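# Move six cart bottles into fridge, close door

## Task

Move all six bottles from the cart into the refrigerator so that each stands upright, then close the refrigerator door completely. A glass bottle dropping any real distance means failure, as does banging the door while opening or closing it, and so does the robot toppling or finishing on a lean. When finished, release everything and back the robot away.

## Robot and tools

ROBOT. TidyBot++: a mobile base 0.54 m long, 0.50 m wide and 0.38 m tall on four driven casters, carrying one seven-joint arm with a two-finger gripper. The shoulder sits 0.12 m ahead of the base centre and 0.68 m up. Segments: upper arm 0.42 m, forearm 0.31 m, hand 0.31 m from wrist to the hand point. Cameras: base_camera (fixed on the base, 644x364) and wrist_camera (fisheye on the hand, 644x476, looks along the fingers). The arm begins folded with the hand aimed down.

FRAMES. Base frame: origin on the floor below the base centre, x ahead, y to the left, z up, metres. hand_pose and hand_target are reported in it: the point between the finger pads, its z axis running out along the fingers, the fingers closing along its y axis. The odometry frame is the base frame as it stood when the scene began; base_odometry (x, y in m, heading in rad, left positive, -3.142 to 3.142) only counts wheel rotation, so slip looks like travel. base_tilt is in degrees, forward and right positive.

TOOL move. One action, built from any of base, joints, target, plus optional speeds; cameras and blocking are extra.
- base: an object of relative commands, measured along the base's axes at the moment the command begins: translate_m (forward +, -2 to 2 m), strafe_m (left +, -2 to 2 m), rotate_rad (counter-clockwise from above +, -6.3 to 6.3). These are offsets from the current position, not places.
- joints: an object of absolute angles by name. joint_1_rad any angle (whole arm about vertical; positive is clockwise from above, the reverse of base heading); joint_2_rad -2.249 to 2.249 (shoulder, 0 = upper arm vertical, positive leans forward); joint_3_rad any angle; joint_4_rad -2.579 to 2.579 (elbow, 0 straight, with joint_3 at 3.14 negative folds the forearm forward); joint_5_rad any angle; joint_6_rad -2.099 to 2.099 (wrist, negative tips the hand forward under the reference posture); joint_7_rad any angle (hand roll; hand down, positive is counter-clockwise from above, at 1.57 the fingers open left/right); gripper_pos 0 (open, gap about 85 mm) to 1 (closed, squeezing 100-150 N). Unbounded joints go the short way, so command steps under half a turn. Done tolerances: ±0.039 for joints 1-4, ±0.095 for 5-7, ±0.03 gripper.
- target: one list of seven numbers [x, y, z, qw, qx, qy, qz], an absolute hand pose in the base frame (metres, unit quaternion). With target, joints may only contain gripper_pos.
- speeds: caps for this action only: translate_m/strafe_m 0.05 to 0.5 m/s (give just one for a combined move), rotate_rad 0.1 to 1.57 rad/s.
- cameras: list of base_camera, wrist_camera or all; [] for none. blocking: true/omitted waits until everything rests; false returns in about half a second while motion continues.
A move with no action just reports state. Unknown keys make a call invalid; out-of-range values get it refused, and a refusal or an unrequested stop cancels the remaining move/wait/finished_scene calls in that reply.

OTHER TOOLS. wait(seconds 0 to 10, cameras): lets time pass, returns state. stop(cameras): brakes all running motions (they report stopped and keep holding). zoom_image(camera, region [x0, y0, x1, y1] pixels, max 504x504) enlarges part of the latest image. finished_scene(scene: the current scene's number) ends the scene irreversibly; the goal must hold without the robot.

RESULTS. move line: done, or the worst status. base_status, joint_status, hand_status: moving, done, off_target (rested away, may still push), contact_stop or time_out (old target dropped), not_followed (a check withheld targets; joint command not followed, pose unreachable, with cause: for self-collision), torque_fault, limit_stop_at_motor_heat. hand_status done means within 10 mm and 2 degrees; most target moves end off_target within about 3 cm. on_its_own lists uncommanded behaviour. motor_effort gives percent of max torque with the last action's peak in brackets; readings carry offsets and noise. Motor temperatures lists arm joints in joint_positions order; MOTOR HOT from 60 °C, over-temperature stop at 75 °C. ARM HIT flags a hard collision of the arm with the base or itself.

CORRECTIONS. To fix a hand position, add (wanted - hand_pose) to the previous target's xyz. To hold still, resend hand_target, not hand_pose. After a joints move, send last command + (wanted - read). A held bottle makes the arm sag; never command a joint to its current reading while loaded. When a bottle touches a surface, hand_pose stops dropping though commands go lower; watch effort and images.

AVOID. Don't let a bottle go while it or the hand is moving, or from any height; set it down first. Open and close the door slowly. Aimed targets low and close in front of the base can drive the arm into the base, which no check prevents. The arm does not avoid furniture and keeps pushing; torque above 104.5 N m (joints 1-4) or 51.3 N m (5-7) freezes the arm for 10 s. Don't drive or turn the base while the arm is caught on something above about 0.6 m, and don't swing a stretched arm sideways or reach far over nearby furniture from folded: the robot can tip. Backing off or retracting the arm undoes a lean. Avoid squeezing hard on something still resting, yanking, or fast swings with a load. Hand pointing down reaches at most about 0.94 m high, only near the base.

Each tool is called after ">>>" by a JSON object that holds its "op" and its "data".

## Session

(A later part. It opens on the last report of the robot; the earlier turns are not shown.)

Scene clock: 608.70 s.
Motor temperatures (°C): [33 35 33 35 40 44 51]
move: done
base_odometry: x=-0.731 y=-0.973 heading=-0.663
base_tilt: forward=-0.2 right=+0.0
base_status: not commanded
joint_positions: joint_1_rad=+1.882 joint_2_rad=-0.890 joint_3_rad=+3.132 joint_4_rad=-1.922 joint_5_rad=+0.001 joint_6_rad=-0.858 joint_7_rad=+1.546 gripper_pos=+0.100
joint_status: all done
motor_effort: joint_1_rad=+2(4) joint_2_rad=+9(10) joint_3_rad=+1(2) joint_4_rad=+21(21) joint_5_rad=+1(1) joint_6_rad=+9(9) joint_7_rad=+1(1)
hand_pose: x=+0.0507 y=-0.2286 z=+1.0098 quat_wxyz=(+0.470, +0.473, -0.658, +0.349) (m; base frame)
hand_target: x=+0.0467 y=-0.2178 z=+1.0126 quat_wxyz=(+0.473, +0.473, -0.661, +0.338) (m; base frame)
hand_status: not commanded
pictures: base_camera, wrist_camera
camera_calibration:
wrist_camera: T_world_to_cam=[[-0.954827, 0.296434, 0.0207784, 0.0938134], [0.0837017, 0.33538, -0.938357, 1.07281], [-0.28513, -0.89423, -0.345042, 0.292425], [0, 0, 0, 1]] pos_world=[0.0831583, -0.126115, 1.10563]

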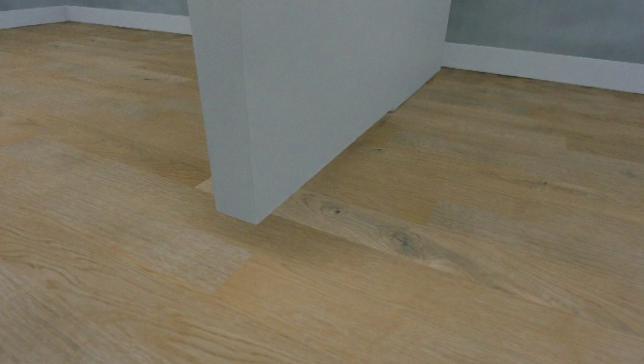

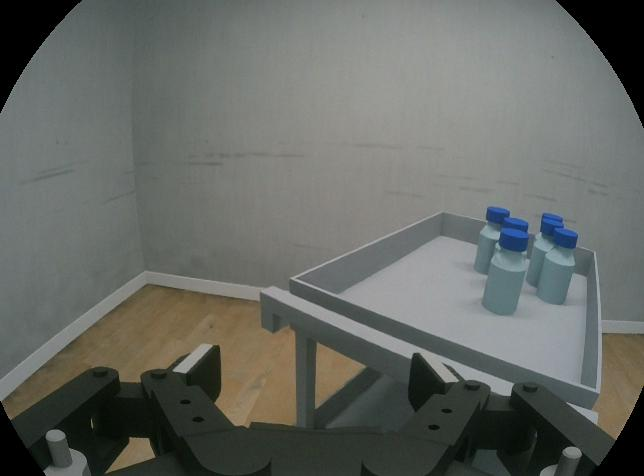

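>>> {"op": "move", "data": {"base": {"translate_m": -0.223, "strafe_m": 0.334, "rotate_rad": -0.501}, "speeds": {"translate_m": 0.35, "rotate_rad": 0.6}, "joints": {"joint_1_rad": 0.95}, "cameras": []}}

>>> {"op": "move", "data": {"base": {"translate_m": -0.2176, "strafe_m": -0.505}, "speeds": {"translate_m": 0.35}}}

Scene clock: 774.17 s.
Motor temperatures (°C): [33 35 33 35 40 44 51]
move: done
base_odometry: x=-0.701 y=-0.573 heading=-1.165
base_tilt: forward=-0.3 right=+0.0
base_status: done
joint_positions: joint_1_rad=+0.967 joint_2_rad=-0.893 joint_3_rad=+3.133 joint_4_rad=-1.921 joint_5_rad=+0.001 joint_6_rad=-0.859 joint_7_rad=+1.546 gripper_pos=+0.100
joint_status: all done
motor_effort: joint_1_rad=+2(3) joint_2_rad=+9(11) joint_3_rad=+1(2) joint_4_rad=+21(22) joint_5_rad=+1(2) joint_6_rad=+8(9) joint_7_rad=+1(1)
hand_pose: x=+0.2572 y=-0.1926 z=+1.0114 quat_wxyz=(+0.268, +0.714, -0.381, +0.522) (m; base frame)
hand_target: x=+0.2541 y=-0.1855 z=+1.0126 quat_wxyz=(+0.266, +0.724, -0.372, +0.517) (m; base frame)
hand_status: not commanded
pictures: none
No camera images: "cameras" was empty.

Scene clock: 776.80 s.
Motor temperatures (°C): [33 35 33 35 40 44 51]
move: done
base_odometry: x=-1.251 y=-0.572 heading=-1.166
base_tilt: forward=-0.3 right=+0.0
base_status: done
joint_positions: joint_1_rad=+0.965 joint_2_rad=-0.894 joint_3_rad=+3.135 joint_4_rad=-1.920 joint_5_rad=+0.001 joint_6_rad=-0.859 joint_7_rad=+1.546 gripper_pos=+0.100
joint_status: not commanded
motor_effort: joint_1_rad=+2(3) joint_2_rad=+9(11) joint_3_rad=+1(2) joint_4_rad=+21(21) joint_5_rad=+0(2) joint_6_rad=+7(9) joint_7_rad=+1(1)
hand_pose: x=+0.2569 y=-0.1926 z=+1.0116 quat_wxyz=(+0.268, +0.714, -0.381, +0.523) (m; base frame)
hand_target: x=+0.2541 y=-0.1855 z=+1.0126 quat_wxyz=(+0.266, +0.724, -0.372, +0.517) (m; base frame)
hand_status: not commanded
pictures: base_camera, wrist_camera
camera_calibration:
wrist_camera: T_world_to_cam=[[-0.817378, -0.575807, 0.0184168, 0.0790593], [-0.210386, 0.268586, -0.94, 1.10949], [0.536312, -0.77221, -0.340678, 0.192058], [0, 0, 0, 1]] pos_world=[0.19504, -0.104161, 1.10689]

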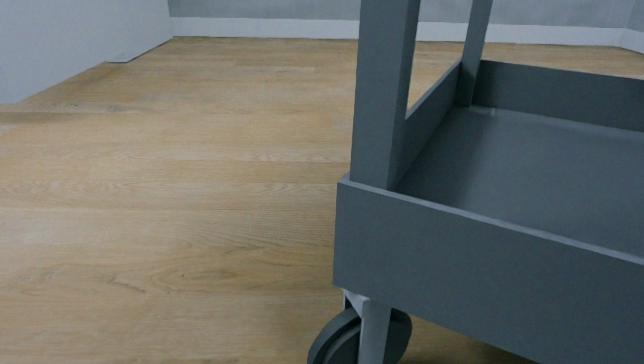

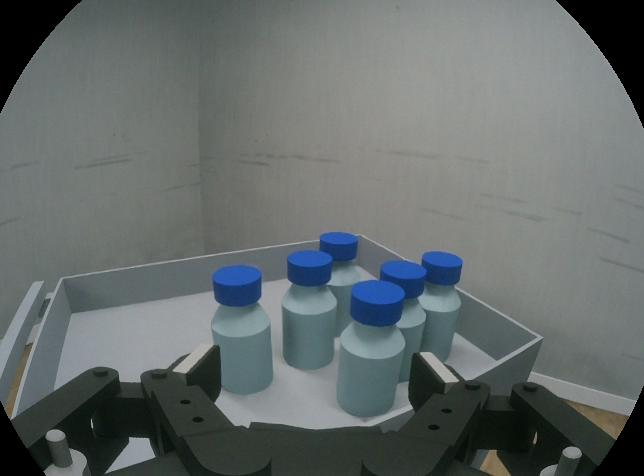

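>>> {"op": "zoom_image", "data": {"camera": "wrist_camera", "region": [200, 220, 480, 430]}}

Scaled by 1.800.

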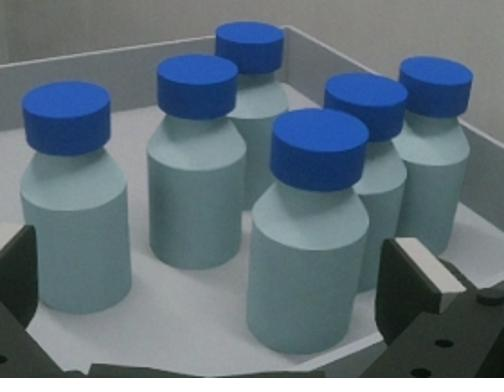

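>>> {"op": "move", "data": {"joints": {"joint_1_rad": 1.104, "joint_2_rad": -0.322, "joint_4_rad": -1.553, "joint_5_rad": 0.0, "joint_6_rad": -0.77, "joint_7_rad": 1.6, "gripper_pos": 0.22}, "cameras": ["wrist_camera"]}}

Scene clock: 877.40 s.
Motor temperatures (°C): [33 35 33 35 40 44 51]
move: done
base_odometry: x=-1.251 y=-0.572 heading=-1.166
base_tilt: forward=-0.2 right=+0.0
base_status: not commanded
joint_positions: joint_1_rad=+1.085 joint_2_rad=-0.330 joint_3_rad=+3.135 joint_4_rad=-1.578 joint_5_rad=+0.001 joint_6_rad=-0.811 joint_7_rad=+1.562 gripper_pos=+0.220
joint_status: all done
motor_effort: joint_1_rad=+2(3) joint_2_rad=-8(11) joint_3_rad=+0(1) joint_4_rad=+22(23) joint_5_rad=+0(1) joint_6_rad=+7(10) joint_7_rad=+1(2)
hand_pose: x=+0.3269 y=-0.3838 z=+1.0337 quat_wxyz=(+0.264, +0.734, -0.443, +0.443) (m; base frame)
hand_target: x=+0.3218 y=-0.3974 z=+1.0559 quat_wxyz=(+0.290, +0.723, -0.430, +0.456) (m; base frame)
hand_status: not commanded
pictures: wrist_camera
camera_calibration:
wrist_camera: T_world_to_cam=[[-0.874525, -0.484159, 0.0282214, 0.0694269], [-0.262404, 0.423431, -0.867093, 1.19736], [0.407861, -0.765699, -0.497346, 0.220866], [0, 0, 0, 1]] pos_world=[0.284826, -0.304271, 1.14611]

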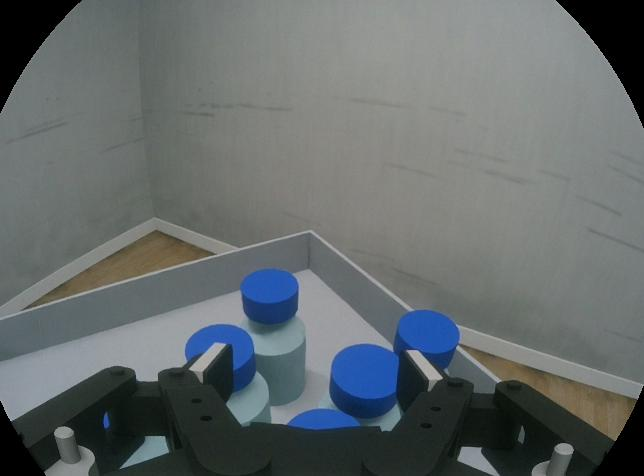

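>>> {"op": "zoom_image", "data": {"camera": "wrist_camera", "region": [180, 255, 470, 435]}}

Scaled by 1.738.

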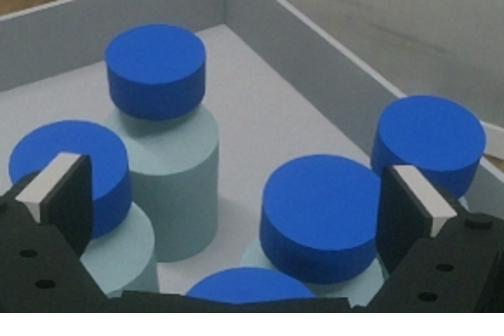

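>>> {"op": "move", "data": {"joints": {"joint_1_rad": 1.116, "joint_2_rad": -0.312, "joint_4_rad": -1.735, "joint_6_rad": -0.64}, "cameras": ["wrist_camera"]}}

Scene clock: 943.37 s.
Motor temperatures (°C): [33 35 33 36 40 44 51]
move: done
base_odometry: x=-1.251 y=-0.572 heading=-1.166
base_tilt: forward=-0.2 right=+0.0
base_status: not commanded
joint_positions: joint_1_rad=+1.097 joint_2_rad=-0.324 joint_3_rad=+3.135 joint_4_rad=-1.733 joint_5_rad=+0.001 joint_6_rad=-0.683 joint_7_rad=+1.562 gripper_pos=+0.220
joint_status: all done
motor_effort: joint_1_rad=+2(3) joint_2_rad=-9(10) joint_3_rad=+1(1) joint_4_rad=+22(24) joint_5_rad=+0(2) joint_6_rad=+7(8) joint_7_rad=+1(1)
hand_pose: x=+0.3268 y=-0.3949 z=+0.9759 quat_wxyz=(+0.259, +0.739, -0.451, +0.428) (m; base frame)
hand_target: x=+0.3213 y=-0.4088 z=+0.9814 quat_wxyz=(+0.278, +0.735, -0.443, +0.432) (m; base frame)
hand_status: not commanded
pictures: wrist_camera
camera_calibration:
wrist_camera: T_world_to_cam=[[-0.879517, -0.475033, 0.0281691, 0.0709007], [-0.271314, 0.451941, -0.849787, 1.14926], [0.390946, -0.755045, -0.526373, 0.221744], [0, 0, 0, 1]] pos_world=[0.287478, -0.318291, 1.09135]

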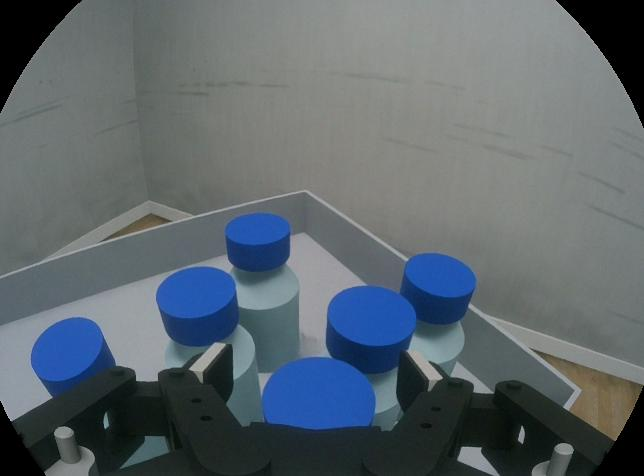

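>>> {"op": "move", "data": {"joints": {"joint_2_rad": -0.302, "joint_4_rad": -1.862, "joint_6_rad": -0.477}, "cameras": ["wrist_camera"]}}

Scene clock: 953.87 s.
Motor temperatures (°C): [33 35 33 36 40 45 51]
move: done
base_odometry: x=-1.251 y=-0.572 heading=-1.166
base_tilt: forward=-0.2 right=+0.0
base_status: not commanded
joint_positions: joint_1_rad=+1.097 joint_2_rad=-0.316 joint_3_rad=+3.135 joint_4_rad=-1.859 joint_5_rad=+0.001 joint_6_rad=-0.520 joint_7_rad=+1.563 gripper_pos=+0.220
joint_status: all done
motor_effort: joint_1_rad=+2(3) joint_2_rad=-10(10) joint_3_rad=+0(1) joint_4_rad=+23(24) joint_5_rad=+0(1) joint_6_rad=+7(8) joint_7_rad=+1(1)
hand_pose: x=+0.3321 y=-0.4052 z=+0.9429 quat_wxyz=(+0.266, +0.733, -0.447, +0.439) (m; base frame)
hand_target: x=+0.3262 y=-0.4188 z=+0.9470 quat_wxyz=(+0.284, +0.729, -0.440, +0.441) (m; base frame)
hand_status: not commanded
pictures: wrist_camera
camera_calibration:
wrist_camera: T_world_to_cam=[[-0.87977, -0.474536, 0.028657, 0.0714227], [-0.260136, 0.430074, -0.864503, 1.12859], [0.397913, -0.768018, -0.50181, 0.163788], [0, 0, 0, 1]] pos_world=[0.29125, -0.325694, 1.05582]

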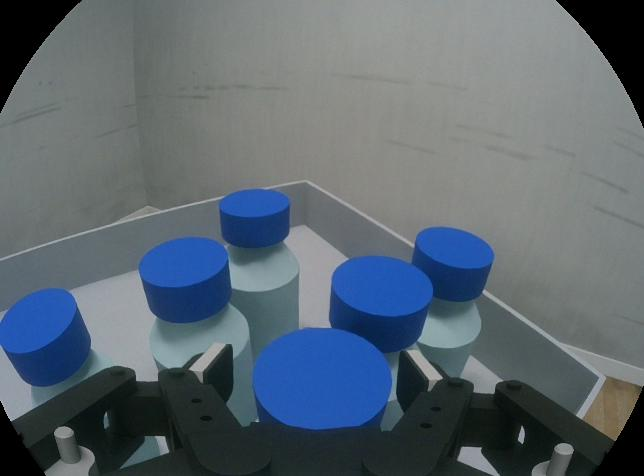

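>>> {"op": "move", "data": {"joints": {"gripper_pos": 0.55}, "cameras": []}}

Scene clock: 962.13 s.
Motor temperatures (°C): [33 35 33 36 40 45 51]
move: off_target
base_odometry: x=-1.251 y=-0.572 heading=-1.166
base_tilt: forward=-0.3 right=+0.0
base_status: not commanded
joint_positions: joint_1_rad=+1.098 joint_2_rad=-0.316 joint_3_rad=+3.135 joint_4_rad=-1.859 joint_5_rad=+0.001 joint_6_rad=-0.517 joint_7_rad=+1.563 gripper_pos=+0.438
joint_status: gripper_pos off_target (ended at +0.438, target +0.550)
motor_effort: joint_1_rad=+3(3) joint_2_rad=-7(9) joint_3_rad=+1(2) joint_4_rad=+22(23) joint_5_rad=+1(2) joint_6_rad=+8(8) joint_7_rad=+2(2)
hand_pose: x=+0.3318 y=-0.4059 z=+0.9439 quat_wxyz=(+0.267, +0.731, -0.447, +0.440) (m; base frame)
hand_target: x=+0.3262 y=-0.4188 z=+0.9470 quat_wxyz=(+0.284, +0.729, -0.440, +0.441) (m; base frame)
hand_status: not commanded
pictures: none
No camera images: "cameras" was empty.

>>> {"op": "move", "data": {"joints": {"joint_2_rad": -0.36, "joint_4_rad": -1.45, "joint_6_rad": -0.92}, "cameras": ["wrist_camera"]}}

Scene clock: 1025.17 s.
Motor temperatures (°C): [33 35 33 35 40 45 51]
move: off_target
base_odometry: x=-1.251 y=-0.572 heading=-1.166
base_tilt: forward=-0.2 right=+0.0
base_status: not commanded
joint_positions: joint_1_rad=+1.099 joint_2_rad=-0.334 joint_3_rad=+3.135 joint_4_rad=-1.490 joint_5_rad=+0.001 joint_6_rad=-0.895 joint_7_rad=+1.563 gripper_pos=+0.438
joint_status: joint_4_rad off_target (ended at -1.490, target -1.450); the others done
motor_effort: joint_1_rad=+2(3) joint_2_rad=-10(14) joint_3_rad=+0(1) joint_4_rad=+25(28) joint_5_rad=+1(2) joint_6_rad=+10(12) joint_7_rad=+1(2)
hand_pose: x=+0.3167 y=-0.3773 z=+1.0621 quat_wxyz=(+0.269, +0.729, -0.446, +0.443) (m; base frame)
hand_target: x=+0.3021 y=-0.3694 z=+1.0886 quat_wxyz=(+0.290, +0.723, -0.436, +0.451) (m; base frame)
hand_status: not commanded
pictures: wrist_camera
camera_calibration:
wrist_camera: T_world_to_cam=[[-0.881003, -0.472188, 0.0295372, 0.0680353], [-0.254557, 0.420474, -0.870863, 1.21702], [0.398791, -0.774752, -0.490637, 0.236457], [0, 0, 0, 1]] pos_world=[0.275443, -0.296404, 1.17386]

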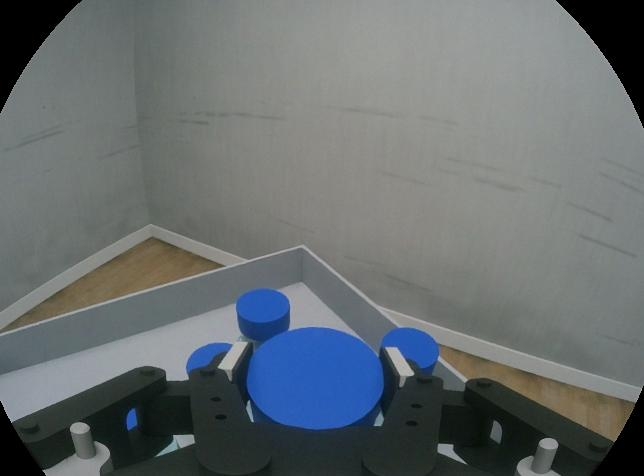

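>>> {"op": "move", "data": {"base": {"translate_m": 0.611, "strafe_m": 1.065}, "joints": {"joint_2_rad": -0.73, "joint_4_rad": -1.595, "joint_6_rad": -1.17}, "blocking": false, "cameras": []}}

>>> {"op": "move", "data": {"joints": {"joint_1_rad": -0.11}}}

Scene clock: 1062.07 s.
Motor temperatures (°C): [33 35 33 36 40 45 51]
move: moving
base_odometry: x=-1.191 y=-0.578 heading=-1.166
base_tilt: forward=-0.4 right=+0.0
base_status: translate_m moving; strafe_m moving
joint_positions: joint_1_rad=+1.101 joint_2_rad=-0.424 joint_3_rad=+3.137 joint_4_rad=-1.517 joint_5_rad=+0.001 joint_6_rad=-0.970 joint_7_rad=+1.563 gripper_pos=+0.438
joint_status: joint_2_rad moving; joint_4_rad moving; joint_6_rad moving
motor_effort: joint_1_rad=+1(3) joint_2_rad=-11(14) joint_3_rad=-2(2) joint_4_rad=+24(26) joint_5_rad=+0(1) joint_6_rad=+9(10) joint_7_rad=+1(1)
hand_pose: x=+0.2942 y=-0.3378 z=+1.0627 quat_wxyz=(+0.267, +0.731, -0.450, +0.438) (m; base frame)
hand_target: x=+0.2735 y=-0.3111 z=+1.0850 quat_wxyz=(+0.288, +0.725, -0.437, +0.447) (m; base frame)
hand_status: not commanded
pictures: none
No camera images: "cameras" was empty.

Scene clock: 1065.40 s.
Motor temperatures (°C): [33 35 33 36 40 45 51]
move: done
base_odometry: x=-0.031 y=-0.714 heading=-1.166
base_tilt: forward=-0.3 right=+0.0
base_status: done
joint_positions: joint_1_rad=-0.091 joint_2_rad=-0.714 joint_3_rad=+3.139 joint_4_rad=-1.607 joint_5_rad=+0.001 joint_6_rad=-1.148 joint_7_rad=+1.563 gripper_pos=+0.438
joint_status: all done
motor_effort: joint_1_rad=+2(4) joint_2_rad=+5(9) joint_3_rad=+0(3) joint_4_rad=+23(25) joint_5_rad=+1(2) joint_6_rad=+10(12) joint_7_rad=+1(1)
hand_pose: x=+0.3647 y=+0.0246 z=+1.0557 quat_wxyz=(-0.025, +0.852, +0.037, +0.522) (m; base frame)
hand_target: x=+0.3543 y=+0.0280 z=+1.0599 quat_wxyz=(-0.021, +0.849, +0.060, +0.525) (m; base frame)
hand_status: not commanded
pictures: base_camera, wrist_camera
camera_calibration:
wrist_camera: T_world_to_cam=[[0.106209, -0.993915, 0.0292028, -0.0465589], [-0.476677, -0.0766677, -0.875729, 1.15307], [0.872639, 0.0790899, -0.481919, 0.322519], [0, 0, 0, 1]] pos_world=[0.273142, 0.0166193, 1.16656]

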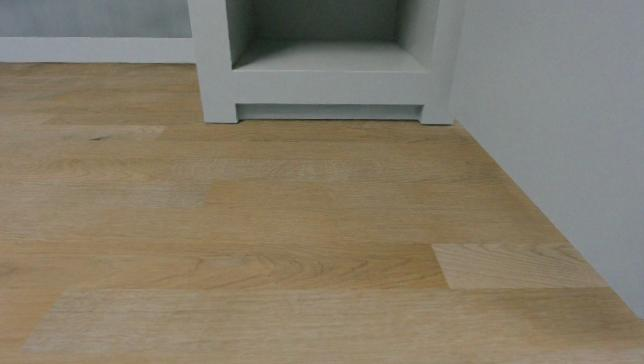

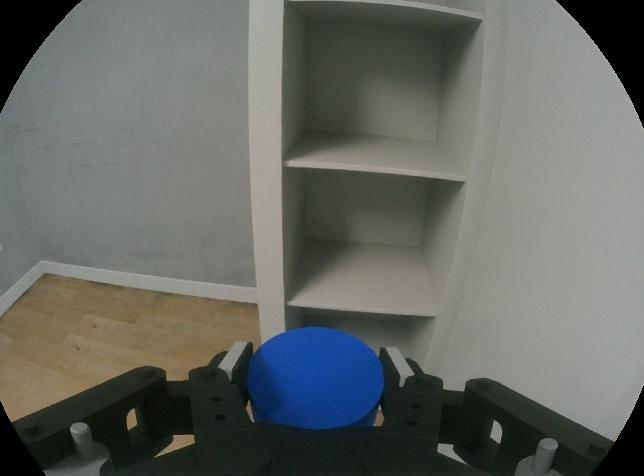

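>>> {"op": "move", "data": {"base": {"translate_m": 0.56}, "joints": {"joint_1_rad": -0.142, "joint_2_rad": -0.285, "joint_4_rad": -1.257, "joint_6_rad": -0.96}}}

Scene clock: 1160.23 s.
Motor temperatures (°C): [33 35 33 35 40 44 51]
move: off_target
base_odometry: x=+0.190 y=-1.228 heading=-1.165
base_tilt: forward=-0.3 right=+0.0
base_status: done
joint_positions: joint_1_rad=-0.123 joint_2_rad=-0.257 joint_3_rad=+3.139 joint_4_rad=-1.299 joint_5_rad=+0.001 joint_6_rad=-1.016 joint_7_rad=+1.563 gripper_pos=+0.438
joint_status: joint_4_rad off_target (ended at -1.299, target -1.257); the others done
motor_effort: joint_1_rad=+2(3) joint_2_rad=-12(19) joint_3_rad=-1(1) joint_4_rad=+24(26) joint_5_rad=+1(2) joint_6_rad=+10(11) joint_7_rad=+1(1)
hand_pose: x=+0.5549 y=+0.0562 z=+1.1018 quat_wxyz=(-0.033, +0.855, +0.051, +0.515) (m; base frame)
hand_target: x=+0.5469 y=+0.0634 z=+1.1528 quat_wxyz=(-0.032, +0.820, +0.071, +0.568) (m; base frame)
hand_status: not commanded
pictures: base_camera, wrist_camera
camera_calibration:
wrist_camera: T_world_to_cam=[[0.138683, -0.98994, 0.0280233, -0.0536289], [-0.48805, -0.0929396, -0.867853, 1.28504], [0.861727, 0.10668, -0.49603, 0.196318], [0, 0, 0, 1]] pos_world=[0.465429, 0.0453986, 1.21411]

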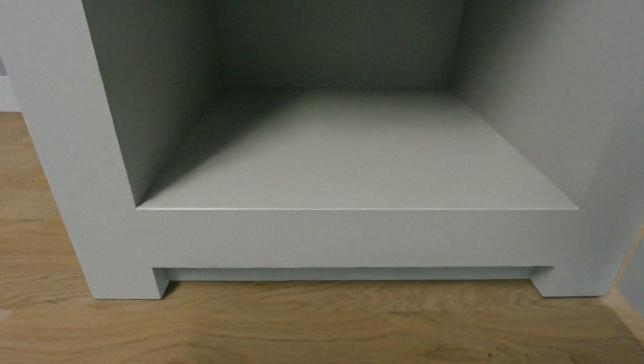

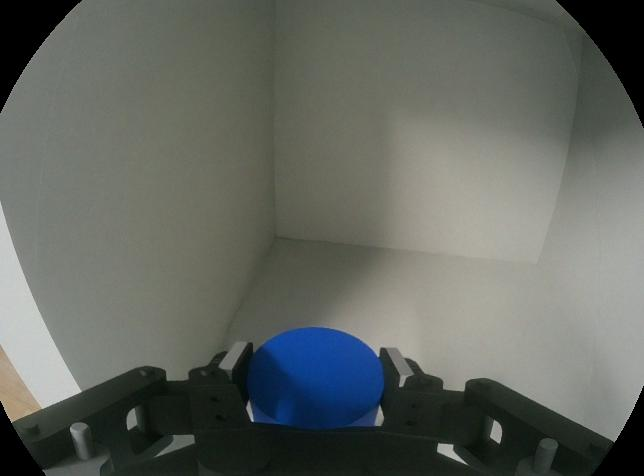

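>>> {"op": "move", "data": {"joints": {"joint_1_rad": -0.127, "joint_2_rad": 0.32, "joint_4_rad": -0.598, "joint_6_rad": -1.08}, "cameras": ["wrist_camera"]}}

Scene clock: 1215.60 s.
Motor temperatures (°C): [33 35 33 36 40 45 51]
move: off_target
base_odometry: x=+0.190 y=-1.228 heading=-1.165
base_tilt: forward=-0.3 right=+0.0
base_status: not commanded
joint_positions: joint_1_rad=-0.123 joint_2_rad=+0.345 joint_3_rad=+3.139 joint_4_rad=-0.641 joint_5_rad=+0.001 joint_6_rad=-1.056 joint_7_rad=+1.563 gripper_pos=+0.438
joint_status: joint_4_rad off_target (ended at -0.641, target -0.598); the others done
motor_effort: joint_1_rad=+2(3) joint_2_rad=-34(38) joint_3_rad=-1(1) joint_4_rad=+24(26) joint_5_rad=+1(1) joint_6_rad=+10(11) joint_7_rad=+1(1)
hand_pose: x=+0.7952 y=+0.0858 z=+1.1101 quat_wxyz=(-0.034, +0.851, +0.050, +0.521) (m; base frame)
hand_target: x=+0.7788 y=+0.0864 z=+1.1432 quat_wxyz=(-0.027, +0.838, +0.066, +0.540) (m; base frame)
hand_status: not commanded
pictures: wrist_camera
camera_calibration:
wrist_camera: T_world_to_cam=[[0.138192, -0.990047, 0.0266426, -0.0559906], [-0.475066, -0.0898662, -0.875349, 1.40996], [0.869031, 0.108309, -0.482756, -0.0305126], [0, 0, 0, 1]] pos_world=[0.704076, 0.0745789, 1.22097]

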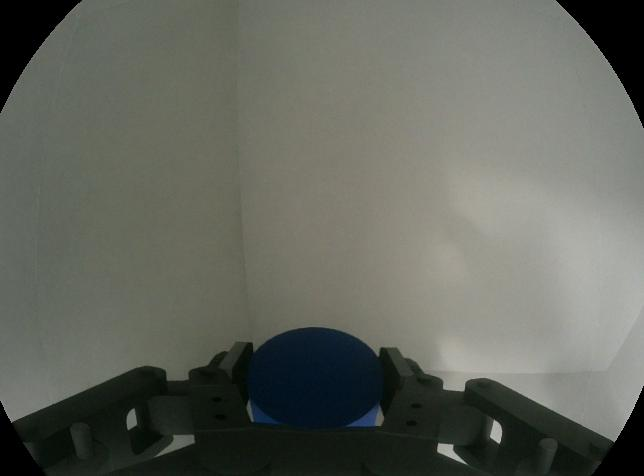

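>>> {"op": "move", "data": {"joints": {"joint_1_rad": -0.12, "joint_2_rad": 0.295, "joint_4_rad": -0.73, "joint_6_rad": -0.935}, "cameras": []}}

Scene clock: 1230.37 s.
Motor temperatures (°C): [33 35 33 36 40 45 51]
move: off_target
base_odometry: x=+0.190 y=-1.228 heading=-1.165
base_tilt: forward=-0.2 right=-0.1
base_status: not commanded
joint_positions: joint_1_rad=-0.123 joint_2_rad=+0.335 joint_3_rad=+3.139 joint_4_rad=-0.747 joint_5_rad=+0.001 joint_6_rad=-0.993 joint_7_rad=+1.563 gripper_pos=+0.438
joint_status: joint_2_rad off_target (ended at +0.335, target +0.295); the others done
motor_effort: joint_1_rad=+2(3) joint_2_rad=-35(37) joint_3_rad=-1(1) joint_4_rad=+25(26) joint_5_rad=+0(1) joint_6_rad=+10(11) joint_7_rad=+1(1)
hand_pose: x=+0.8020 y=+0.0867 z=+1.0763 quat_wxyz=(-0.033, +0.860, +0.051, +0.507) (m; base frame)
hand_target: x=+0.7929 y=+0.0834 z=+1.1295 quat_wxyz=(-0.026, +0.828, +0.062, +0.556) (m; base frame)
hand_status: not commanded
pictures: none
No camera images: "cameras" was empty.

>>> {"op": "move", "data": {"joints": {"joint_4_rad": -0.75, "joint_6_rad": -0.91}, "cameras": []}}

Scene clock: 1243.63 s.
Motor temperatures (°C): [33 36 33 36 40 45 51]
move: done
base_odometry: x=+0.190 y=-1.228 heading=-1.165
base_tilt: forward=-0.2 right=+0.0
base_status: not commanded
joint_positions: joint_1_rad=-0.123 joint_2_rad=+0.334 joint_3_rad=+3.139 joint_4_rad=-0.764 joint_5_rad=+0.001 joint_6_rad=-0.965 joint_7_rad=+1.563 gripper_pos=+0.438
joint_status: all done
motor_effort: joint_1_rad=+2(2) joint_2_rad=-34(36) joint_3_rad=+0(2) joint_4_rad=+25(26) joint_5_rad=+0(1) joint_6_rad=+11(11) joint_7_rad=+1(1)
hand_pose: x=+0.8056 y=+0.0871 z=+1.0753 quat_wxyz=(-0.034, +0.857, +0.050, +0.512) (m; base frame)
hand_target: x=+0.7966 y=+0.0839 z=+1.1255 quat_wxyz=(-0.026, +0.827, +0.062, +0.559) (m; base frame)
hand_status: not commanded
pictures: none
No camera images: "cameras" was empty.

>>> {"op": "move", "data": {"joints": {"joint_4_rad": -0.762, "joint_6_rad": -0.905}, "cameras": []}}

Scene clock: 1252.07 s.
Motor temperatures (°C): [33 36 33 36 40 45 51]
move: done
base_odometry: x=+0.190 y=-1.228 heading=-1.165
base_tilt: forward=-0.2 right=+0.0
base_status: not commanded
joint_positions: joint_1_rad=-0.123 joint_2_rad=+0.331 joint_3_rad=+3.139 joint_4_rad=-0.772 joint_5_rad=+0.001 joint_6_rad=-0.958 joint_7_rad=+1.563 gripper_pos=+0.438
joint_status: all done
motor_effort: joint_1_rad=+2(2) joint_2_rad=-34(35) joint_3_rad=-1(1) joint_4_rad=+24(25) joint_5_rad=+0(1) joint_6_rad=+10(10) joint_7_rad=+1(1)
hand_pose: x=+0.8054 y=+0.0871 z=+1.0751 quat_wxyz=(-0.034, +0.856, +0.050, +0.513) (m; base frame)
hand_target: x=+0.7977 y=+0.0840 z=+1.1202 quat_wxyz=(-0.026, +0.829, +0.062, +0.556) (m; base frame)
hand_status: not commanded
pictures: none
No camera images: "cameras" was empty.

>>> {"op": "move", "data": {"joints": {"joint_4_rad": -0.782, "joint_6_rad": -0.895}, "cameras": []}}

Scene clock: 1256.80 s.
Motor temperatures (°C): [33 36 33 36 40 45 51]
move: done
base_odometry: x=+0.190 y=-1.228 heading=-1.165
base_tilt: forward=-0.2 right=-0.1
base_status: not commanded
joint_positions: joint_1_rad=-0.123 joint_2_rad=+0.325 joint_3_rad=+3.139 joint_4_rad=-0.786 joint_5_rad=+0.001 joint_6_rad=-0.944 joint_7_rad=+1.563 gripper_pos=+0.438
joint_status: all done
motor_effort: joint_1_rad=+2(2) joint_2_rad=-32(34) joint_3_rad=-1(1) joint_4_rad=+23(24) joint_5_rad=+0(1) joint_6_rad=+8(10) joint_7_rad=+1(1)
hand_pose: x=+0.8050 y=+0.0871 z=+1.0750 quat_wxyz=(-0.034, +0.855, +0.050, +0.516) (m; base frame)
hand_target: x=+0.7995 y=+0.0843 z=+1.1118 quat_wxyz=(-0.026, +0.831, +0.063, +0.551) (m; base frame)
hand_status: not commanded
pictures: none
No camera images: "cameras" was empty.

>>> {"op": "move", "data": {"joints": {"joint_4_rad": -0.795, "joint_6_rad": -0.892}, "cameras": []}}

>>> {"op": "move", "data": {"joints": {"gripper_pos": 0.36}, "cameras": ["wrist_camera"]}}

Scene clock: 1266.80 s.
Motor temperatures (°C): [33 36 33 36 40 45 51]
move: done
base_odometry: x=+0.190 y=-1.228 heading=-1.165
base_tilt: forward=-0.2 right=+0.0
base_status: not commanded
joint_positions: joint_1_rad=-0.123 joint_2_rad=+0.321 joint_3_rad=+3.139 joint_4_rad=-0.795 joint_5_rad=+0.001 joint_6_rad=-0.937 joint_7_rad=+1.563 gripper_pos=+0.438
joint_status: all done
motor_effort: joint_1_rad=+2(2) joint_2_rad=-31(33) joint_3_rad=-2(2) joint_4_rad=+22(23) joint_5_rad=+0(1) joint_6_rad=+8(10) joint_7_rad=+1(1)
hand_pose: x=+0.8045 y=+0.0870 z=+1.0749 quat_wxyz=(-0.034, +0.854, +0.050, +0.517) (m; base frame)
hand_target: x=+0.8002 y=+0.0843 z=+1.1054 quat_wxyz=(-0.025, +0.834, +0.063, +0.547) (m; base frame)
hand_status: not commanded
pictures: none
No camera images: "cameras" was empty.

Scene clock: 1267.63 s.
Motor temperatures (°C): [33 36 33 36 40 45 51]
move: done
base_odometry: x=+0.190 y=-1.228 heading=-1.165
base_tilt: forward=-0.2 right=+0.0
base_status: not commanded
joint_positions: joint_1_rad=-0.123 joint_2_rad=+0.313 joint_3_rad=+3.139 joint_4_rad=-0.795 joint_5_rad=+0.001 joint_6_rad=-0.930 joint_7_rad=+1.564 gripper_pos=+0.360
joint_status: all done
motor_effort: joint_1_rad=+2(2) joint_2_rad=-30(33) joint_3_rad=+0(1) joint_4_rad=+21(24) joint_5_rad=+0(2) joint_6_rad=+7(9) joint_7_rad=+1(1)
hand_pose: x=+0.8022 y=+0.0868 z=+1.0819 quat_wxyz=(-0.034, +0.850, +0.050, +0.523) (m; base frame)
hand_target: x=+0.8002 y=+0.0843 z=+1.1054 quat_wxyz=(-0.025, +0.834, +0.063, +0.547) (m; base frame)
hand_status: not commanded
pictures: wrist_camera
camera_calibration:
wrist_camera: T_world_to_cam=[[0.138294, -0.990026, 0.0269006, -0.0555961], [-0.472182, -0.0897849, -0.876916, 1.38812], [0.870585, 0.10857, -0.47989, -0.0546912], [0, 0, 0, 1]] pos_world=[0.710749, 0.0755287, 1.19252]

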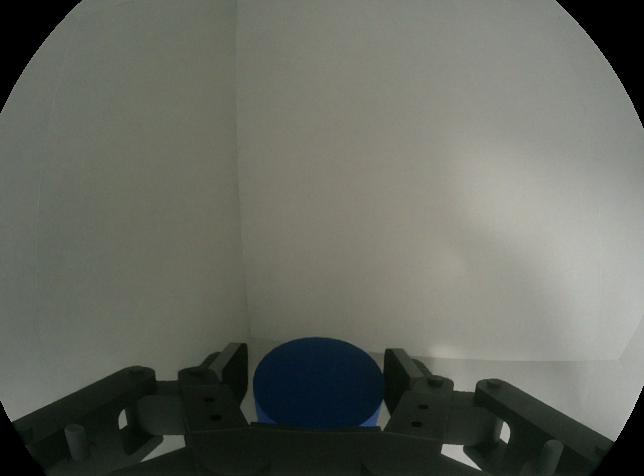

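>>> {"op": "move", "data": {"joints": {"gripper_pos": 0.22, "joint_2_rad": 0.18}, "cameras": []}}

>>> {"op": "move", "data": {"base": {"translate_m": -0.56}, "joints": {"joint_2_rad": -0.9, "joint_4_rad": -1.9, "joint_6_rad": -0.9}, "cameras": ["wrist_camera"]}}

>>> {"op": "move", "data": {"base": {"translate_m": -0.612, "strafe_m": -1.065}, "joints": {"joint_1_rad": 0.86}, "cameras": ["wrist_camera"]}}

Scene clock: 1292.00 s.
Motor temperatures (°C): [33 37 33 36 40 45 51]
move: done
base_odometry: x=+0.190 y=-1.228 heading=-1.165
base_tilt: forward=-0.2 right=+0.0
base_status: not commanded
joint_positions: joint_1_rad=-0.123 joint_2_rad=+0.178 joint_3_rad=+3.139 joint_4_rad=-0.798 joint_5_rad=+0.001 joint_6_rad=-0.929 joint_7_rad=+1.564 gripper_pos=+0.220
joint_status: all done
motor_effort: joint_1_rad=+2(2) joint_2_rad=-25(33) joint_3_rad=+0(1) joint_4_rad=+20(23) joint_5_rad=+0(1) joint_6_rad=+8(8) joint_7_rad=+1(1)
hand_pose: x=+0.7427 y=+0.0794 z=+1.1704 quat_wxyz=(-0.038, +0.813, +0.048, +0.579) (m; base frame)
hand_target: x=+0.7474 y=+0.0780 z=+1.1813 quat_wxyz=(-0.028, +0.801, +0.060, +0.594) (m; base frame)
hand_status: not commanded
pictures: none
No camera images: "cameras" was empty.

Scene clock: 1294.50 s.
Motor temperatures (°C): [33 37 33 36 40 45 51]
move: done
base_odometry: x=-0.031 y=-0.713 heading=-1.166
base_tilt: forward=-0.2 right=+0.0
base_status: done
joint_positions: joint_1_rad=-0.123 joint_2_rad=-0.894 joint_3_rad=+3.139 joint_4_rad=-1.892 joint_5_rad=+0.001 joint_6_rad=-0.927 joint_7_rad=+1.564 gripper_pos=+0.220
joint_status: all done
motor_effort: joint_1_rad=+2(4) joint_2_rad=+10(30) joint_3_rad=+1(3) joint_4_rad=+21(22) joint_5_rad=+0(2) joint_6_rad=+7(9) joint_7_rad=+1(1)
hand_pose: x=+0.3451 y=+0.0298 z=+1.0077 quat_wxyz=(-0.036, +0.819, +0.048, +0.570) (m; base frame)
hand_target: x=+0.3466 y=+0.0294 z=+1.0125 quat_wxyz=(-0.026, +0.811, +0.061, +0.581) (m; base frame)
hand_status: not commanded
pictures: wrist_camera
camera_calibration:
wrist_camera: T_world_to_cam=[[0.133897, -0.990513, 0.0308977, -0.0492213], [-0.369951, -0.0788855, -0.925696, 1.11568], [0.919352, 0.112517, -0.377004, 0.193235], [0, 0, 0, 1]] pos_world=[0.241684, 0.017514, 1.10715]

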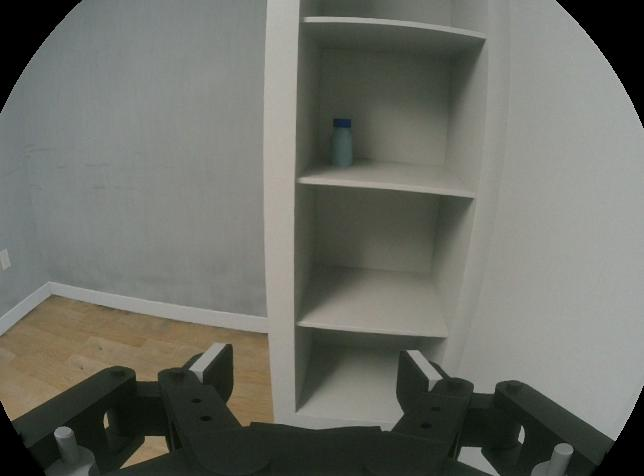

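Scene clock: 1298.30 s.
Motor temperatures (°C): [33 37 33 35 40 45 51]
move: done
base_odometry: x=-1.251 y=-0.571 heading=-1.166
base_tilt: forward=-0.3 right=-0.1
base_status: done
joint_positions: joint_1_rad=+0.843 joint_2_rad=-0.894 joint_3_rad=+3.139 joint_4_rad=-1.893 joint_5_rad=+0.001 joint_6_rad=-0.927 joint_7_rad=+1.564 gripper_pos=+0.220
joint_status: all done
motor_effort: joint_1_rad=+2(3) joint_2_rad=+9(10) joint_3_rad=+0(3) joint_4_rad=+20(21) joint_5_rad=+0(2) joint_6_rad=+9(9) joint_7_rad=+1(1)
hand_pose: x=+0.2722 y=-0.1690 z=+1.0071 quat_wxyz=(+0.233, +0.748, -0.338, +0.522) (m; base frame)
hand_target: x=+0.2702 y=-0.1726 z=+1.0125 quat_wxyz=(+0.250, +0.745, -0.328, +0.525) (m; base frame)
hand_status: not commanded
pictures: wrist_camera
camera_calibration:
wrist_camera: T_world_to_cam=[[-0.738313, -0.673757, 0.0307485, 0.0546874], [-0.27599, 0.260207, -0.925268, 1.10374], [0.615405, -0.691624, -0.378065, 0.230266], [0, 0, 0, 1]] pos_world=[0.203292, -0.0910988, 1.10663]

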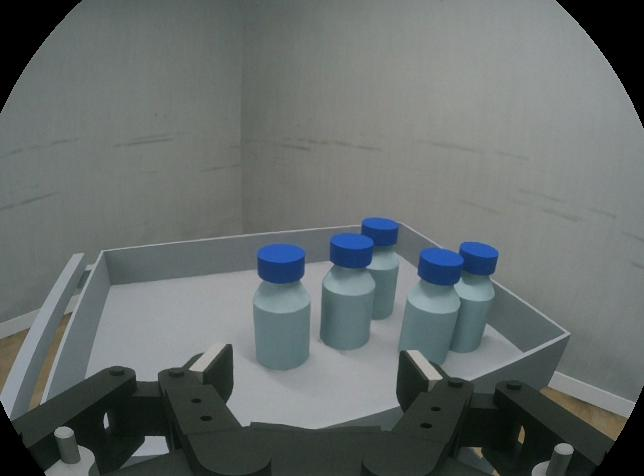

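>>> {"op": "move", "data": {"joints": {"joint_1_rad": 0.783, "joint_2_rad": -0.182, "joint_4_rad": -1.481, "joint_6_rad": -0.706, "gripper_pos": 0.22}, "cameras": ["wrist_camera"]}}

Scene clock: 1365.07 s.
Motor temperatures (°C): [33 36 33 35 40 45 51]
move: done
base_odometry: x=-1.251 y=-0.571 heading=-1.166
base_tilt: forward=-0.3 right=+0.0
base_status: not commanded
joint_positions: joint_1_rad=+0.802 joint_2_rad=-0.190 joint_3_rad=+3.139 joint_4_rad=-1.506 joint_5_rad=+0.001 joint_6_rad=-0.749 joint_7_rad=+1.564 gripper_pos=+0.220
joint_status: all done
motor_effort: joint_1_rad=+3(3) joint_2_rad=-13(15) joint_3_rad=+0(1) joint_4_rad=+22(23) joint_5_rad=+1(1) joint_6_rad=+7(9) joint_7_rad=+1(1)
hand_pose: x=+0.4674 y=-0.3570 z=+1.0263 quat_wxyz=(+0.199, +0.790, -0.337, +0.472) (m; base frame)
hand_target: x=+0.4814 y=-0.3575 z=+1.0490 quat_wxyz=(+0.212, +0.784, -0.310, +0.495) (m; base frame)
hand_status: not commanded
pictures: wrist_camera
camera_calibration:
wrist_camera: T_world_to_cam=[[-0.706889, -0.706777, 0.0278251, 0.0481304], [-0.373014, 0.339072, -0.86365, 1.23452], [0.600973, -0.620884, -0.503323, 0.147943], [0, 0, 0, 1]] pos_world=[0.405605, -0.292717, 1.13932]

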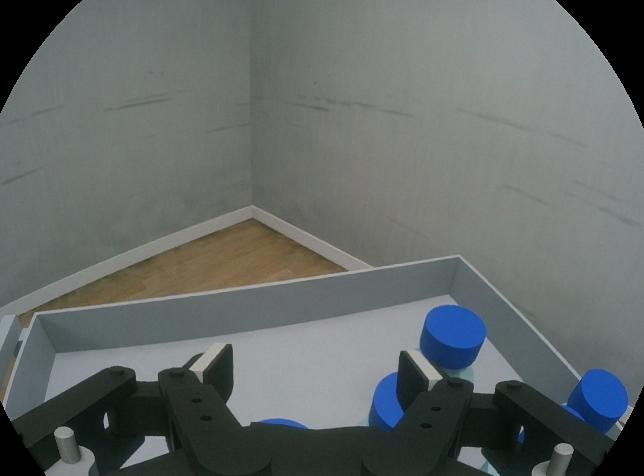

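>>> {"op": "move", "data": {"joints": {"joint_1_rad": 0.744, "joint_2_rad": -0.162, "joint_4_rad": -1.607, "joint_6_rad": -0.585, "gripper_pos": 0.22}, "cameras": ["wrist_camera"]}}

Scene clock: 1434.43 s.
Motor temperatures (°C): [33 35 33 35 40 45 51]
move: done
base_odometry: x=-1.251 y=-0.571 heading=-1.166
base_tilt: forward=-0.2 right=+0.0
base_status: not commanded
joint_positions: joint_1_rad=+0.762 joint_2_rad=-0.173 joint_3_rad=+3.139 joint_4_rad=-1.605 joint_5_rad=+0.001 joint_6_rad=-0.628 joint_7_rad=+1.564 gripper_pos=+0.220
joint_status: all done
motor_effort: joint_1_rad=+2(3) joint_2_rad=-14(16) joint_3_rad=+0(1) joint_4_rad=+22(24) joint_5_rad=+1(1) joint_6_rad=+7(9) joint_7_rad=+1(1)
hand_pose: x=+0.4922 y=-0.3528 z=+0.9934 quat_wxyz=(+0.190, +0.795, -0.320, +0.478) (m; base frame)
hand_target: x=+0.5054 y=-0.3526 z=+0.9985 quat_wxyz=(+0.199, +0.796, -0.296, +0.489) (m; base frame)
hand_status: not commanded
pictures: wrist_camera
camera_calibration:
wrist_camera: T_world_to_cam=[[-0.677865, -0.734657, 0.0279027, 0.0453141], [-0.382833, 0.320328, -0.866504, 1.21507], [0.627645, -0.598055, -0.498389, 0.1091], [0, 0, 0, 1]] pos_world=[0.427409, -0.290683, 1.10597]

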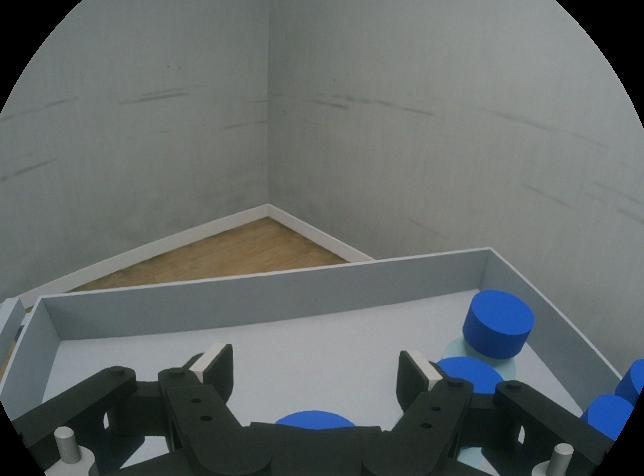

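>>> {"op": "move", "data": {"joints": {"joint_1_rad": 0.738, "joint_2_rad": -0.166, "joint_4_rad": -1.774, "joint_6_rad": -0.425, "gripper_pos": 0.22}, "cameras": ["wrist_camera"]}}

Scene clock: 1457.47 s.
Motor temperatures (°C): [33 35 33 35 40 45 51]
move: done
base_odometry: x=-1.251 y=-0.571 heading=-1.166
base_tilt: forward=-0.3 right=+0.1
base_status: not commanded
joint_positions: joint_1_rad=+0.757 joint_2_rad=-0.173 joint_3_rad=+3.139 joint_4_rad=-1.771 joint_5_rad=+0.001 joint_6_rad=-0.468 joint_7_rad=+1.564 gripper_pos=+0.220
joint_status: all done
motor_effort: joint_1_rad=+2(3) joint_2_rad=-14(15) joint_3_rad=-1(1) joint_4_rad=+23(24) joint_5_rad=+0(1) joint_6_rad=+7(8) joint_7_rad=+1(1)
hand_pose: x=+0.4953 y=-0.3524 z=+0.9395 quat_wxyz=(+0.188, +0.798, -0.319, +0.476) (m; base frame)
hand_target: x=+0.5076 y=-0.3504 z=+0.9463 quat_wxyz=(+0.197, +0.798, -0.294, +0.488) (m; base frame)
hand_status: not commanded
pictures: wrist_camera
camera_calibration:
wrist_camera: T_world_to_cam=[[-0.67423, -0.737997, 0.0278185, 0.0462738], [-0.388465, 0.32236, -0.863237, 1.16982], [0.628099, -0.592827, -0.504031, 0.087476], [0, 0, 0, 1]] pos_world=[0.430691, -0.291096, 1.05264]

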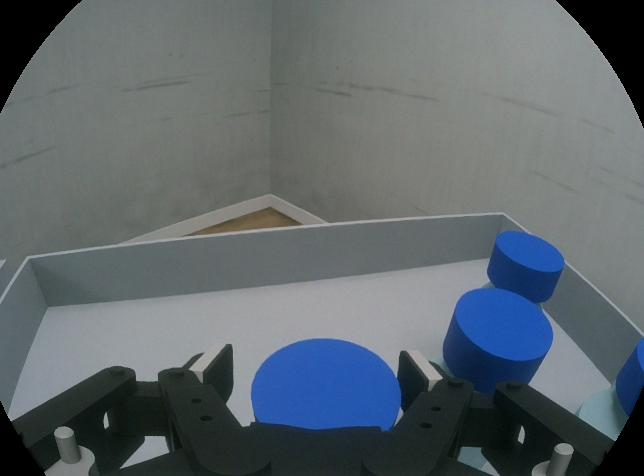

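>>> {"op": "move", "data": {"joints": {"joint_1_rad": 0.745, "gripper_pos": 0.22}, "cameras": []}}

>>> {"op": "move", "data": {"joints": {"gripper_pos": 0.55}, "cameras": ["wrist_camera"]}}

Scene clock: 1468.33 s.
Motor temperatures (°C): [33 35 33 35 40 45 51]
move: done
base_odometry: x=-1.251 y=-0.571 heading=-1.166
base_tilt: forward=-0.3 right=-0.1
base_status: not commanded
joint_positions: joint_1_rad=+0.757 joint_2_rad=-0.173 joint_3_rad=+3.139 joint_4_rad=-1.771 joint_5_rad=+0.001 joint_6_rad=-0.467 joint_7_rad=+1.564 gripper_pos=+0.220
joint_status: all done
motor_effort: joint_1_rad=+2(2) joint_2_rad=-14(15) joint_3_rad=+0(1) joint_4_rad=+23(23) joint_5_rad=+1(1) joint_6_rad=+8(8) joint_7_rad=+1(1)
hand_pose: x=+0.4955 y=-0.3526 z=+0.9399 quat_wxyz=(+0.188, +0.797, -0.319, +0.477) (m; base frame)
hand_target: x=+0.5051 y=-0.3531 z=+0.9463 quat_wxyz=(+0.198, +0.797, -0.297, +0.488) (m; base frame)
hand_status: not commanded
pictures: none
No camera images: "cameras" was empty.

Scene clock: 1469.07 s.
Motor temperatures (°C): [33 35 33 35 40 45 51]
move: off_target
base_odometry: x=-1.251 y=-0.571 heading=-1.166
base_tilt: forward=-0.2 right=+0.1
base_status: not commanded
joint_positions: joint_1_rad=+0.757 joint_2_rad=-0.173 joint_3_rad=+3.140 joint_4_rad=-1.772 joint_5_rad=+0.001 joint_6_rad=-0.464 joint_7_rad=+1.564 gripper_pos=+0.429
joint_status: gripper_pos off_target (ended at +0.429, target +0.550)
motor_effort: joint_1_rad=+1(2) joint_2_rad=-13(15) joint_3_rad=+0(2) joint_4_rad=+22(23) joint_5_rad=+0(1) joint_6_rad=+7(8) joint_7_rad=+1(1)
hand_pose: x=+0.4956 y=-0.3529 z=+0.9405 quat_wxyz=(+0.188, +0.797, -0.319, +0.478) (m; base frame)
hand_target: x=+0.5051 y=-0.3531 z=+0.9463 quat_wxyz=(+0.198, +0.797, -0.297, +0.488) (m; base frame)
hand_status: not commanded
pictures: wrist_camera
camera_calibration:
wrist_camera: T_world_to_cam=[[-0.674432, -0.73781, 0.0278938, 0.0462197], [-0.385987, 0.320121, -0.86518, 1.17081], [0.629409, -0.594271, -0.500685, 0.0831964], [0, 0, 0, 1]] pos_world=[0.430725, -0.291258, 1.05333]

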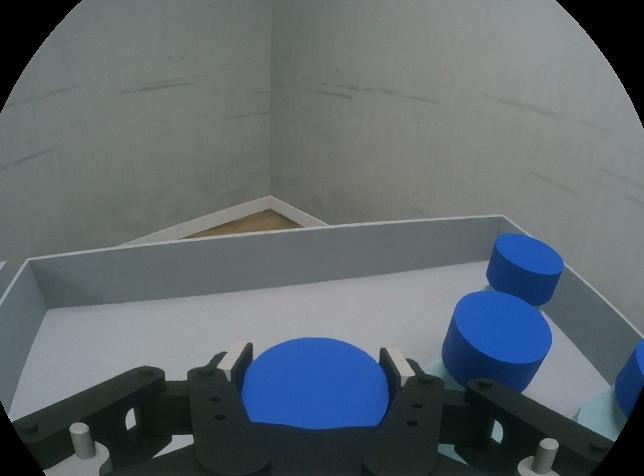

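>>> {"op": "move", "data": {"joints": {"joint_2_rad": -0.222, "joint_4_rad": -1.365, "joint_6_rad": -0.862}, "cameras": ["wrist_camera"]}}

Scene clock: 1509.93 s.
Motor temperatures (°C): [33 35 33 35 40 45 51]
move: off_target
base_odometry: x=-1.251 y=-0.571 heading=-1.166
base_tilt: forward=-0.3 right=+0.1
base_status: not commanded
joint_positions: joint_1_rad=+0.757 joint_2_rad=-0.192 joint_3_rad=+3.140 joint_4_rad=-1.408 joint_5_rad=+0.001 joint_6_rad=-0.840 joint_7_rad=+1.564 gripper_pos=+0.429
joint_status: joint_4_rad off_target (ended at -1.408, target -1.365); the others done
motor_effort: joint_1_rad=+2(2) joint_2_rad=-16(20) joint_3_rad=-1(1) joint_4_rad=+26(29) joint_5_rad=+0(1) joint_6_rad=+10(12) joint_7_rad=+1(1)
hand_pose: x=+0.4766 y=-0.3351 z=+1.0586 quat_wxyz=(+0.189, +0.795, -0.318, +0.480) (m; base frame)
hand_target: x=+0.4702 y=-0.3209 z=+1.0917 quat_wxyz=(+0.203, +0.790, -0.295, +0.498) (m; base frame)
hand_status: not commanded
pictures: wrist_camera
camera_calibration:
wrist_camera: T_world_to_cam=[[-0.674913, -0.737368, 0.0279438, 0.0435683], [-0.381791, 0.316546, -0.868351, 1.26006], [0.631449, -0.59673, -0.495162, 0.157271], [0, 0, 0, 1]] pos_world=[0.411177, -0.272894, 1.17083]

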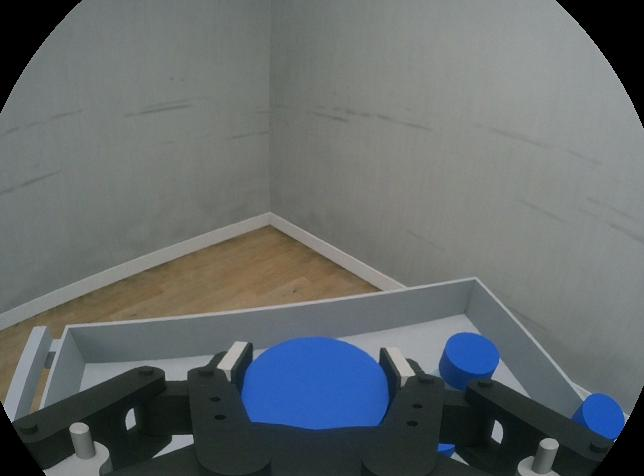

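>>> {"op": "move", "data": {"base": {"translate_m": 0.611, "strafe_m": 1.065}, "joints": {"joint_2_rad": -0.73, "joint_4_rad": -1.595, "joint_6_rad": -1.17}, "blocking": false, "cameras": []}}

>>> {"op": "move", "data": {"joints": {"joint_1_rad": 0.053}, "cameras": ["base_camera", "wrist_camera"]}}

Scene clock: 1525.80 s.
Motor temperatures (°C): [33 35 33 36 40 45 51]
move: moving
base_odometry: x=-1.187 y=-0.578 heading=-1.166
base_tilt: forward=-0.2 right=+0.0
base_status: translate_m moving; strafe_m moving
joint_positions: joint_1_rad=+0.757 joint_2_rad=-0.282 joint_3_rad=+3.142 joint_4_rad=-1.442 joint_5_rad=+0.001 joint_6_rad=-0.907 joint_7_rad=+1.564 gripper_pos=+0.429
joint_status: joint_2_rad moving; joint_4_rad moving; joint_6_rad moving
motor_effort: joint_1_rad=+2(2) joint_2_rad=-16(19) joint_3_rad=-1(3) joint_4_rad=+25(27) joint_5_rad=+0(1) joint_6_rad=+10(11) joint_7_rad=+1(1)
hand_pose: x=+0.4431 y=-0.3050 z=+1.0630 quat_wxyz=(+0.188, +0.797, -0.320, +0.476) (m; base frame)
hand_target: x=+0.4224 y=-0.2769 z=+1.0940 quat_wxyz=(+0.202, +0.792, -0.295, +0.495) (m; base frame)
hand_status: not commanded
pictures: none
No camera images: "cameras" was empty.

Scene clock: 1529.30 s.
Motor temperatures (°C): [33 35 33 36 40 45 51]
move: done
base_odometry: x=-0.032 y=-0.713 heading=-1.166
base_tilt: forward=-0.3 right=+0.0
base_status: done
joint_positions: joint_1_rad=+0.071 joint_2_rad=-0.713 joint_3_rad=+3.141 joint_4_rad=-1.609 joint_5_rad=+0.001 joint_6_rad=-1.150 joint_7_rad=+1.564 gripper_pos=+0.429
joint_status: all done
motor_effort: joint_1_rad=+2(4) joint_2_rad=+4(14) joint_3_rad=+0(3) joint_4_rad=+23(27) joint_5_rad=+1(2) joint_6_rad=+10(11) joint_7_rad=+1(1)
hand_pose: x=+0.3654 y=-0.0162 z=+1.0538 quat_wxyz=(+0.017, +0.853, -0.033, +0.520) (m; base frame)
hand_target: x=+0.3558 y=-0.0105 z=+1.0599 quat_wxyz=(+0.022, +0.851, -0.009, +0.525) (m; base frame)
hand_status: not commanded
pictures: base_camera, wrist_camera
camera_calibration:
wrist_camera: T_world_to_cam=[[-0.0568194, -0.997991, 0.0280445, -0.0264059], [-0.487187, 0.00319702, -0.873292, 1.15117], [0.871447, -0.0632828, -0.486389, 0.327047], [0, 0, 0, 1]] pos_world=[0.274331, -0.00933665, 1.16512]

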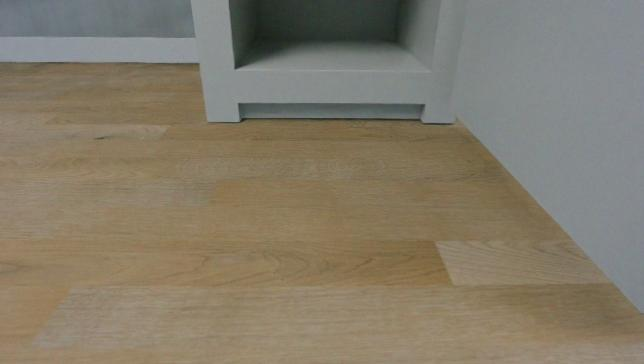

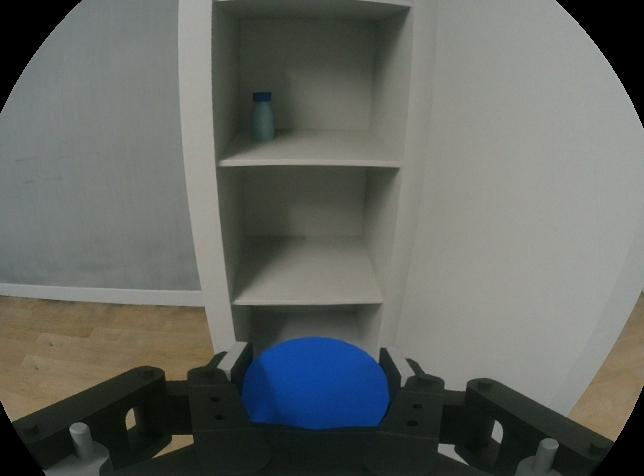

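>>> {"op": "move", "data": {"base": {"translate_m": 0.56}, "joints": {"joint_2_rad": -0.285, "joint_4_rad": -1.257, "joint_6_rad": -0.96}, "cameras": ["wrist_camera"]}}

Scene clock: 1564.47 s.
Motor temperatures (°C): [33 35 33 35 40 45 51]
move: off_target
base_odometry: x=+0.189 y=-1.227 heading=-1.165
base_tilt: forward=-0.2 right=+0.0
base_status: done
joint_positions: joint_1_rad=+0.071 joint_2_rad=-0.254 joint_3_rad=+3.141 joint_4_rad=-1.302 joint_5_rad=+0.001 joint_6_rad=-1.018 joint_7_rad=+1.564 gripper_pos=+0.429
joint_status: joint_4_rad off_target (ended at -1.302, target -1.257); the others done
motor_effort: joint_1_rad=+2(3) joint_2_rad=-13(19) joint_3_rad=+0(1) joint_4_rad=+25(26) joint_5_rad=+0(2) joint_6_rad=+10(12) joint_7_rad=+1(1)
hand_pose: x=+0.5584 y=-0.0298 z=+1.0983 quat_wxyz=(+0.017, +0.858, -0.033, +0.512) (m; base frame)
hand_target: x=+0.5511 y=-0.0207 z=+1.1528 quat_wxyz=(+0.023, +0.823, -0.009, +0.568) (m; base frame)
hand_status: not commanded
pictures: wrist_camera
camera_calibration:
wrist_camera: T_world_to_cam=[[-0.0559426, -0.998053, 0.0275817, -0.0302366], [-0.503781, 0.00436569, -0.863821, 1.28293], [0.862018, -0.0622195, -0.503044, 0.203237], [0, 0, 0, 1]] pos_world=[0.469428, -0.0231333, 1.21129]

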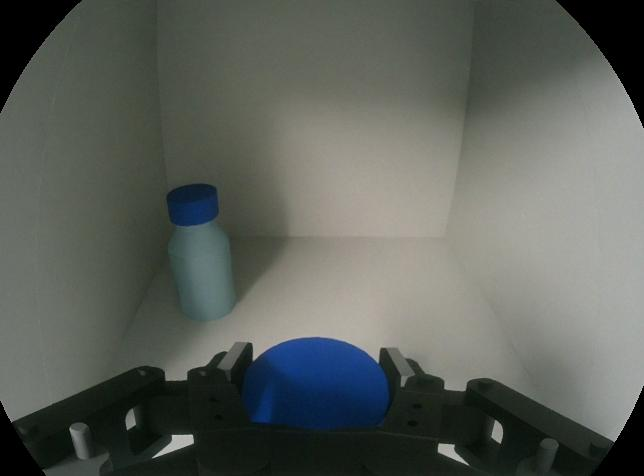

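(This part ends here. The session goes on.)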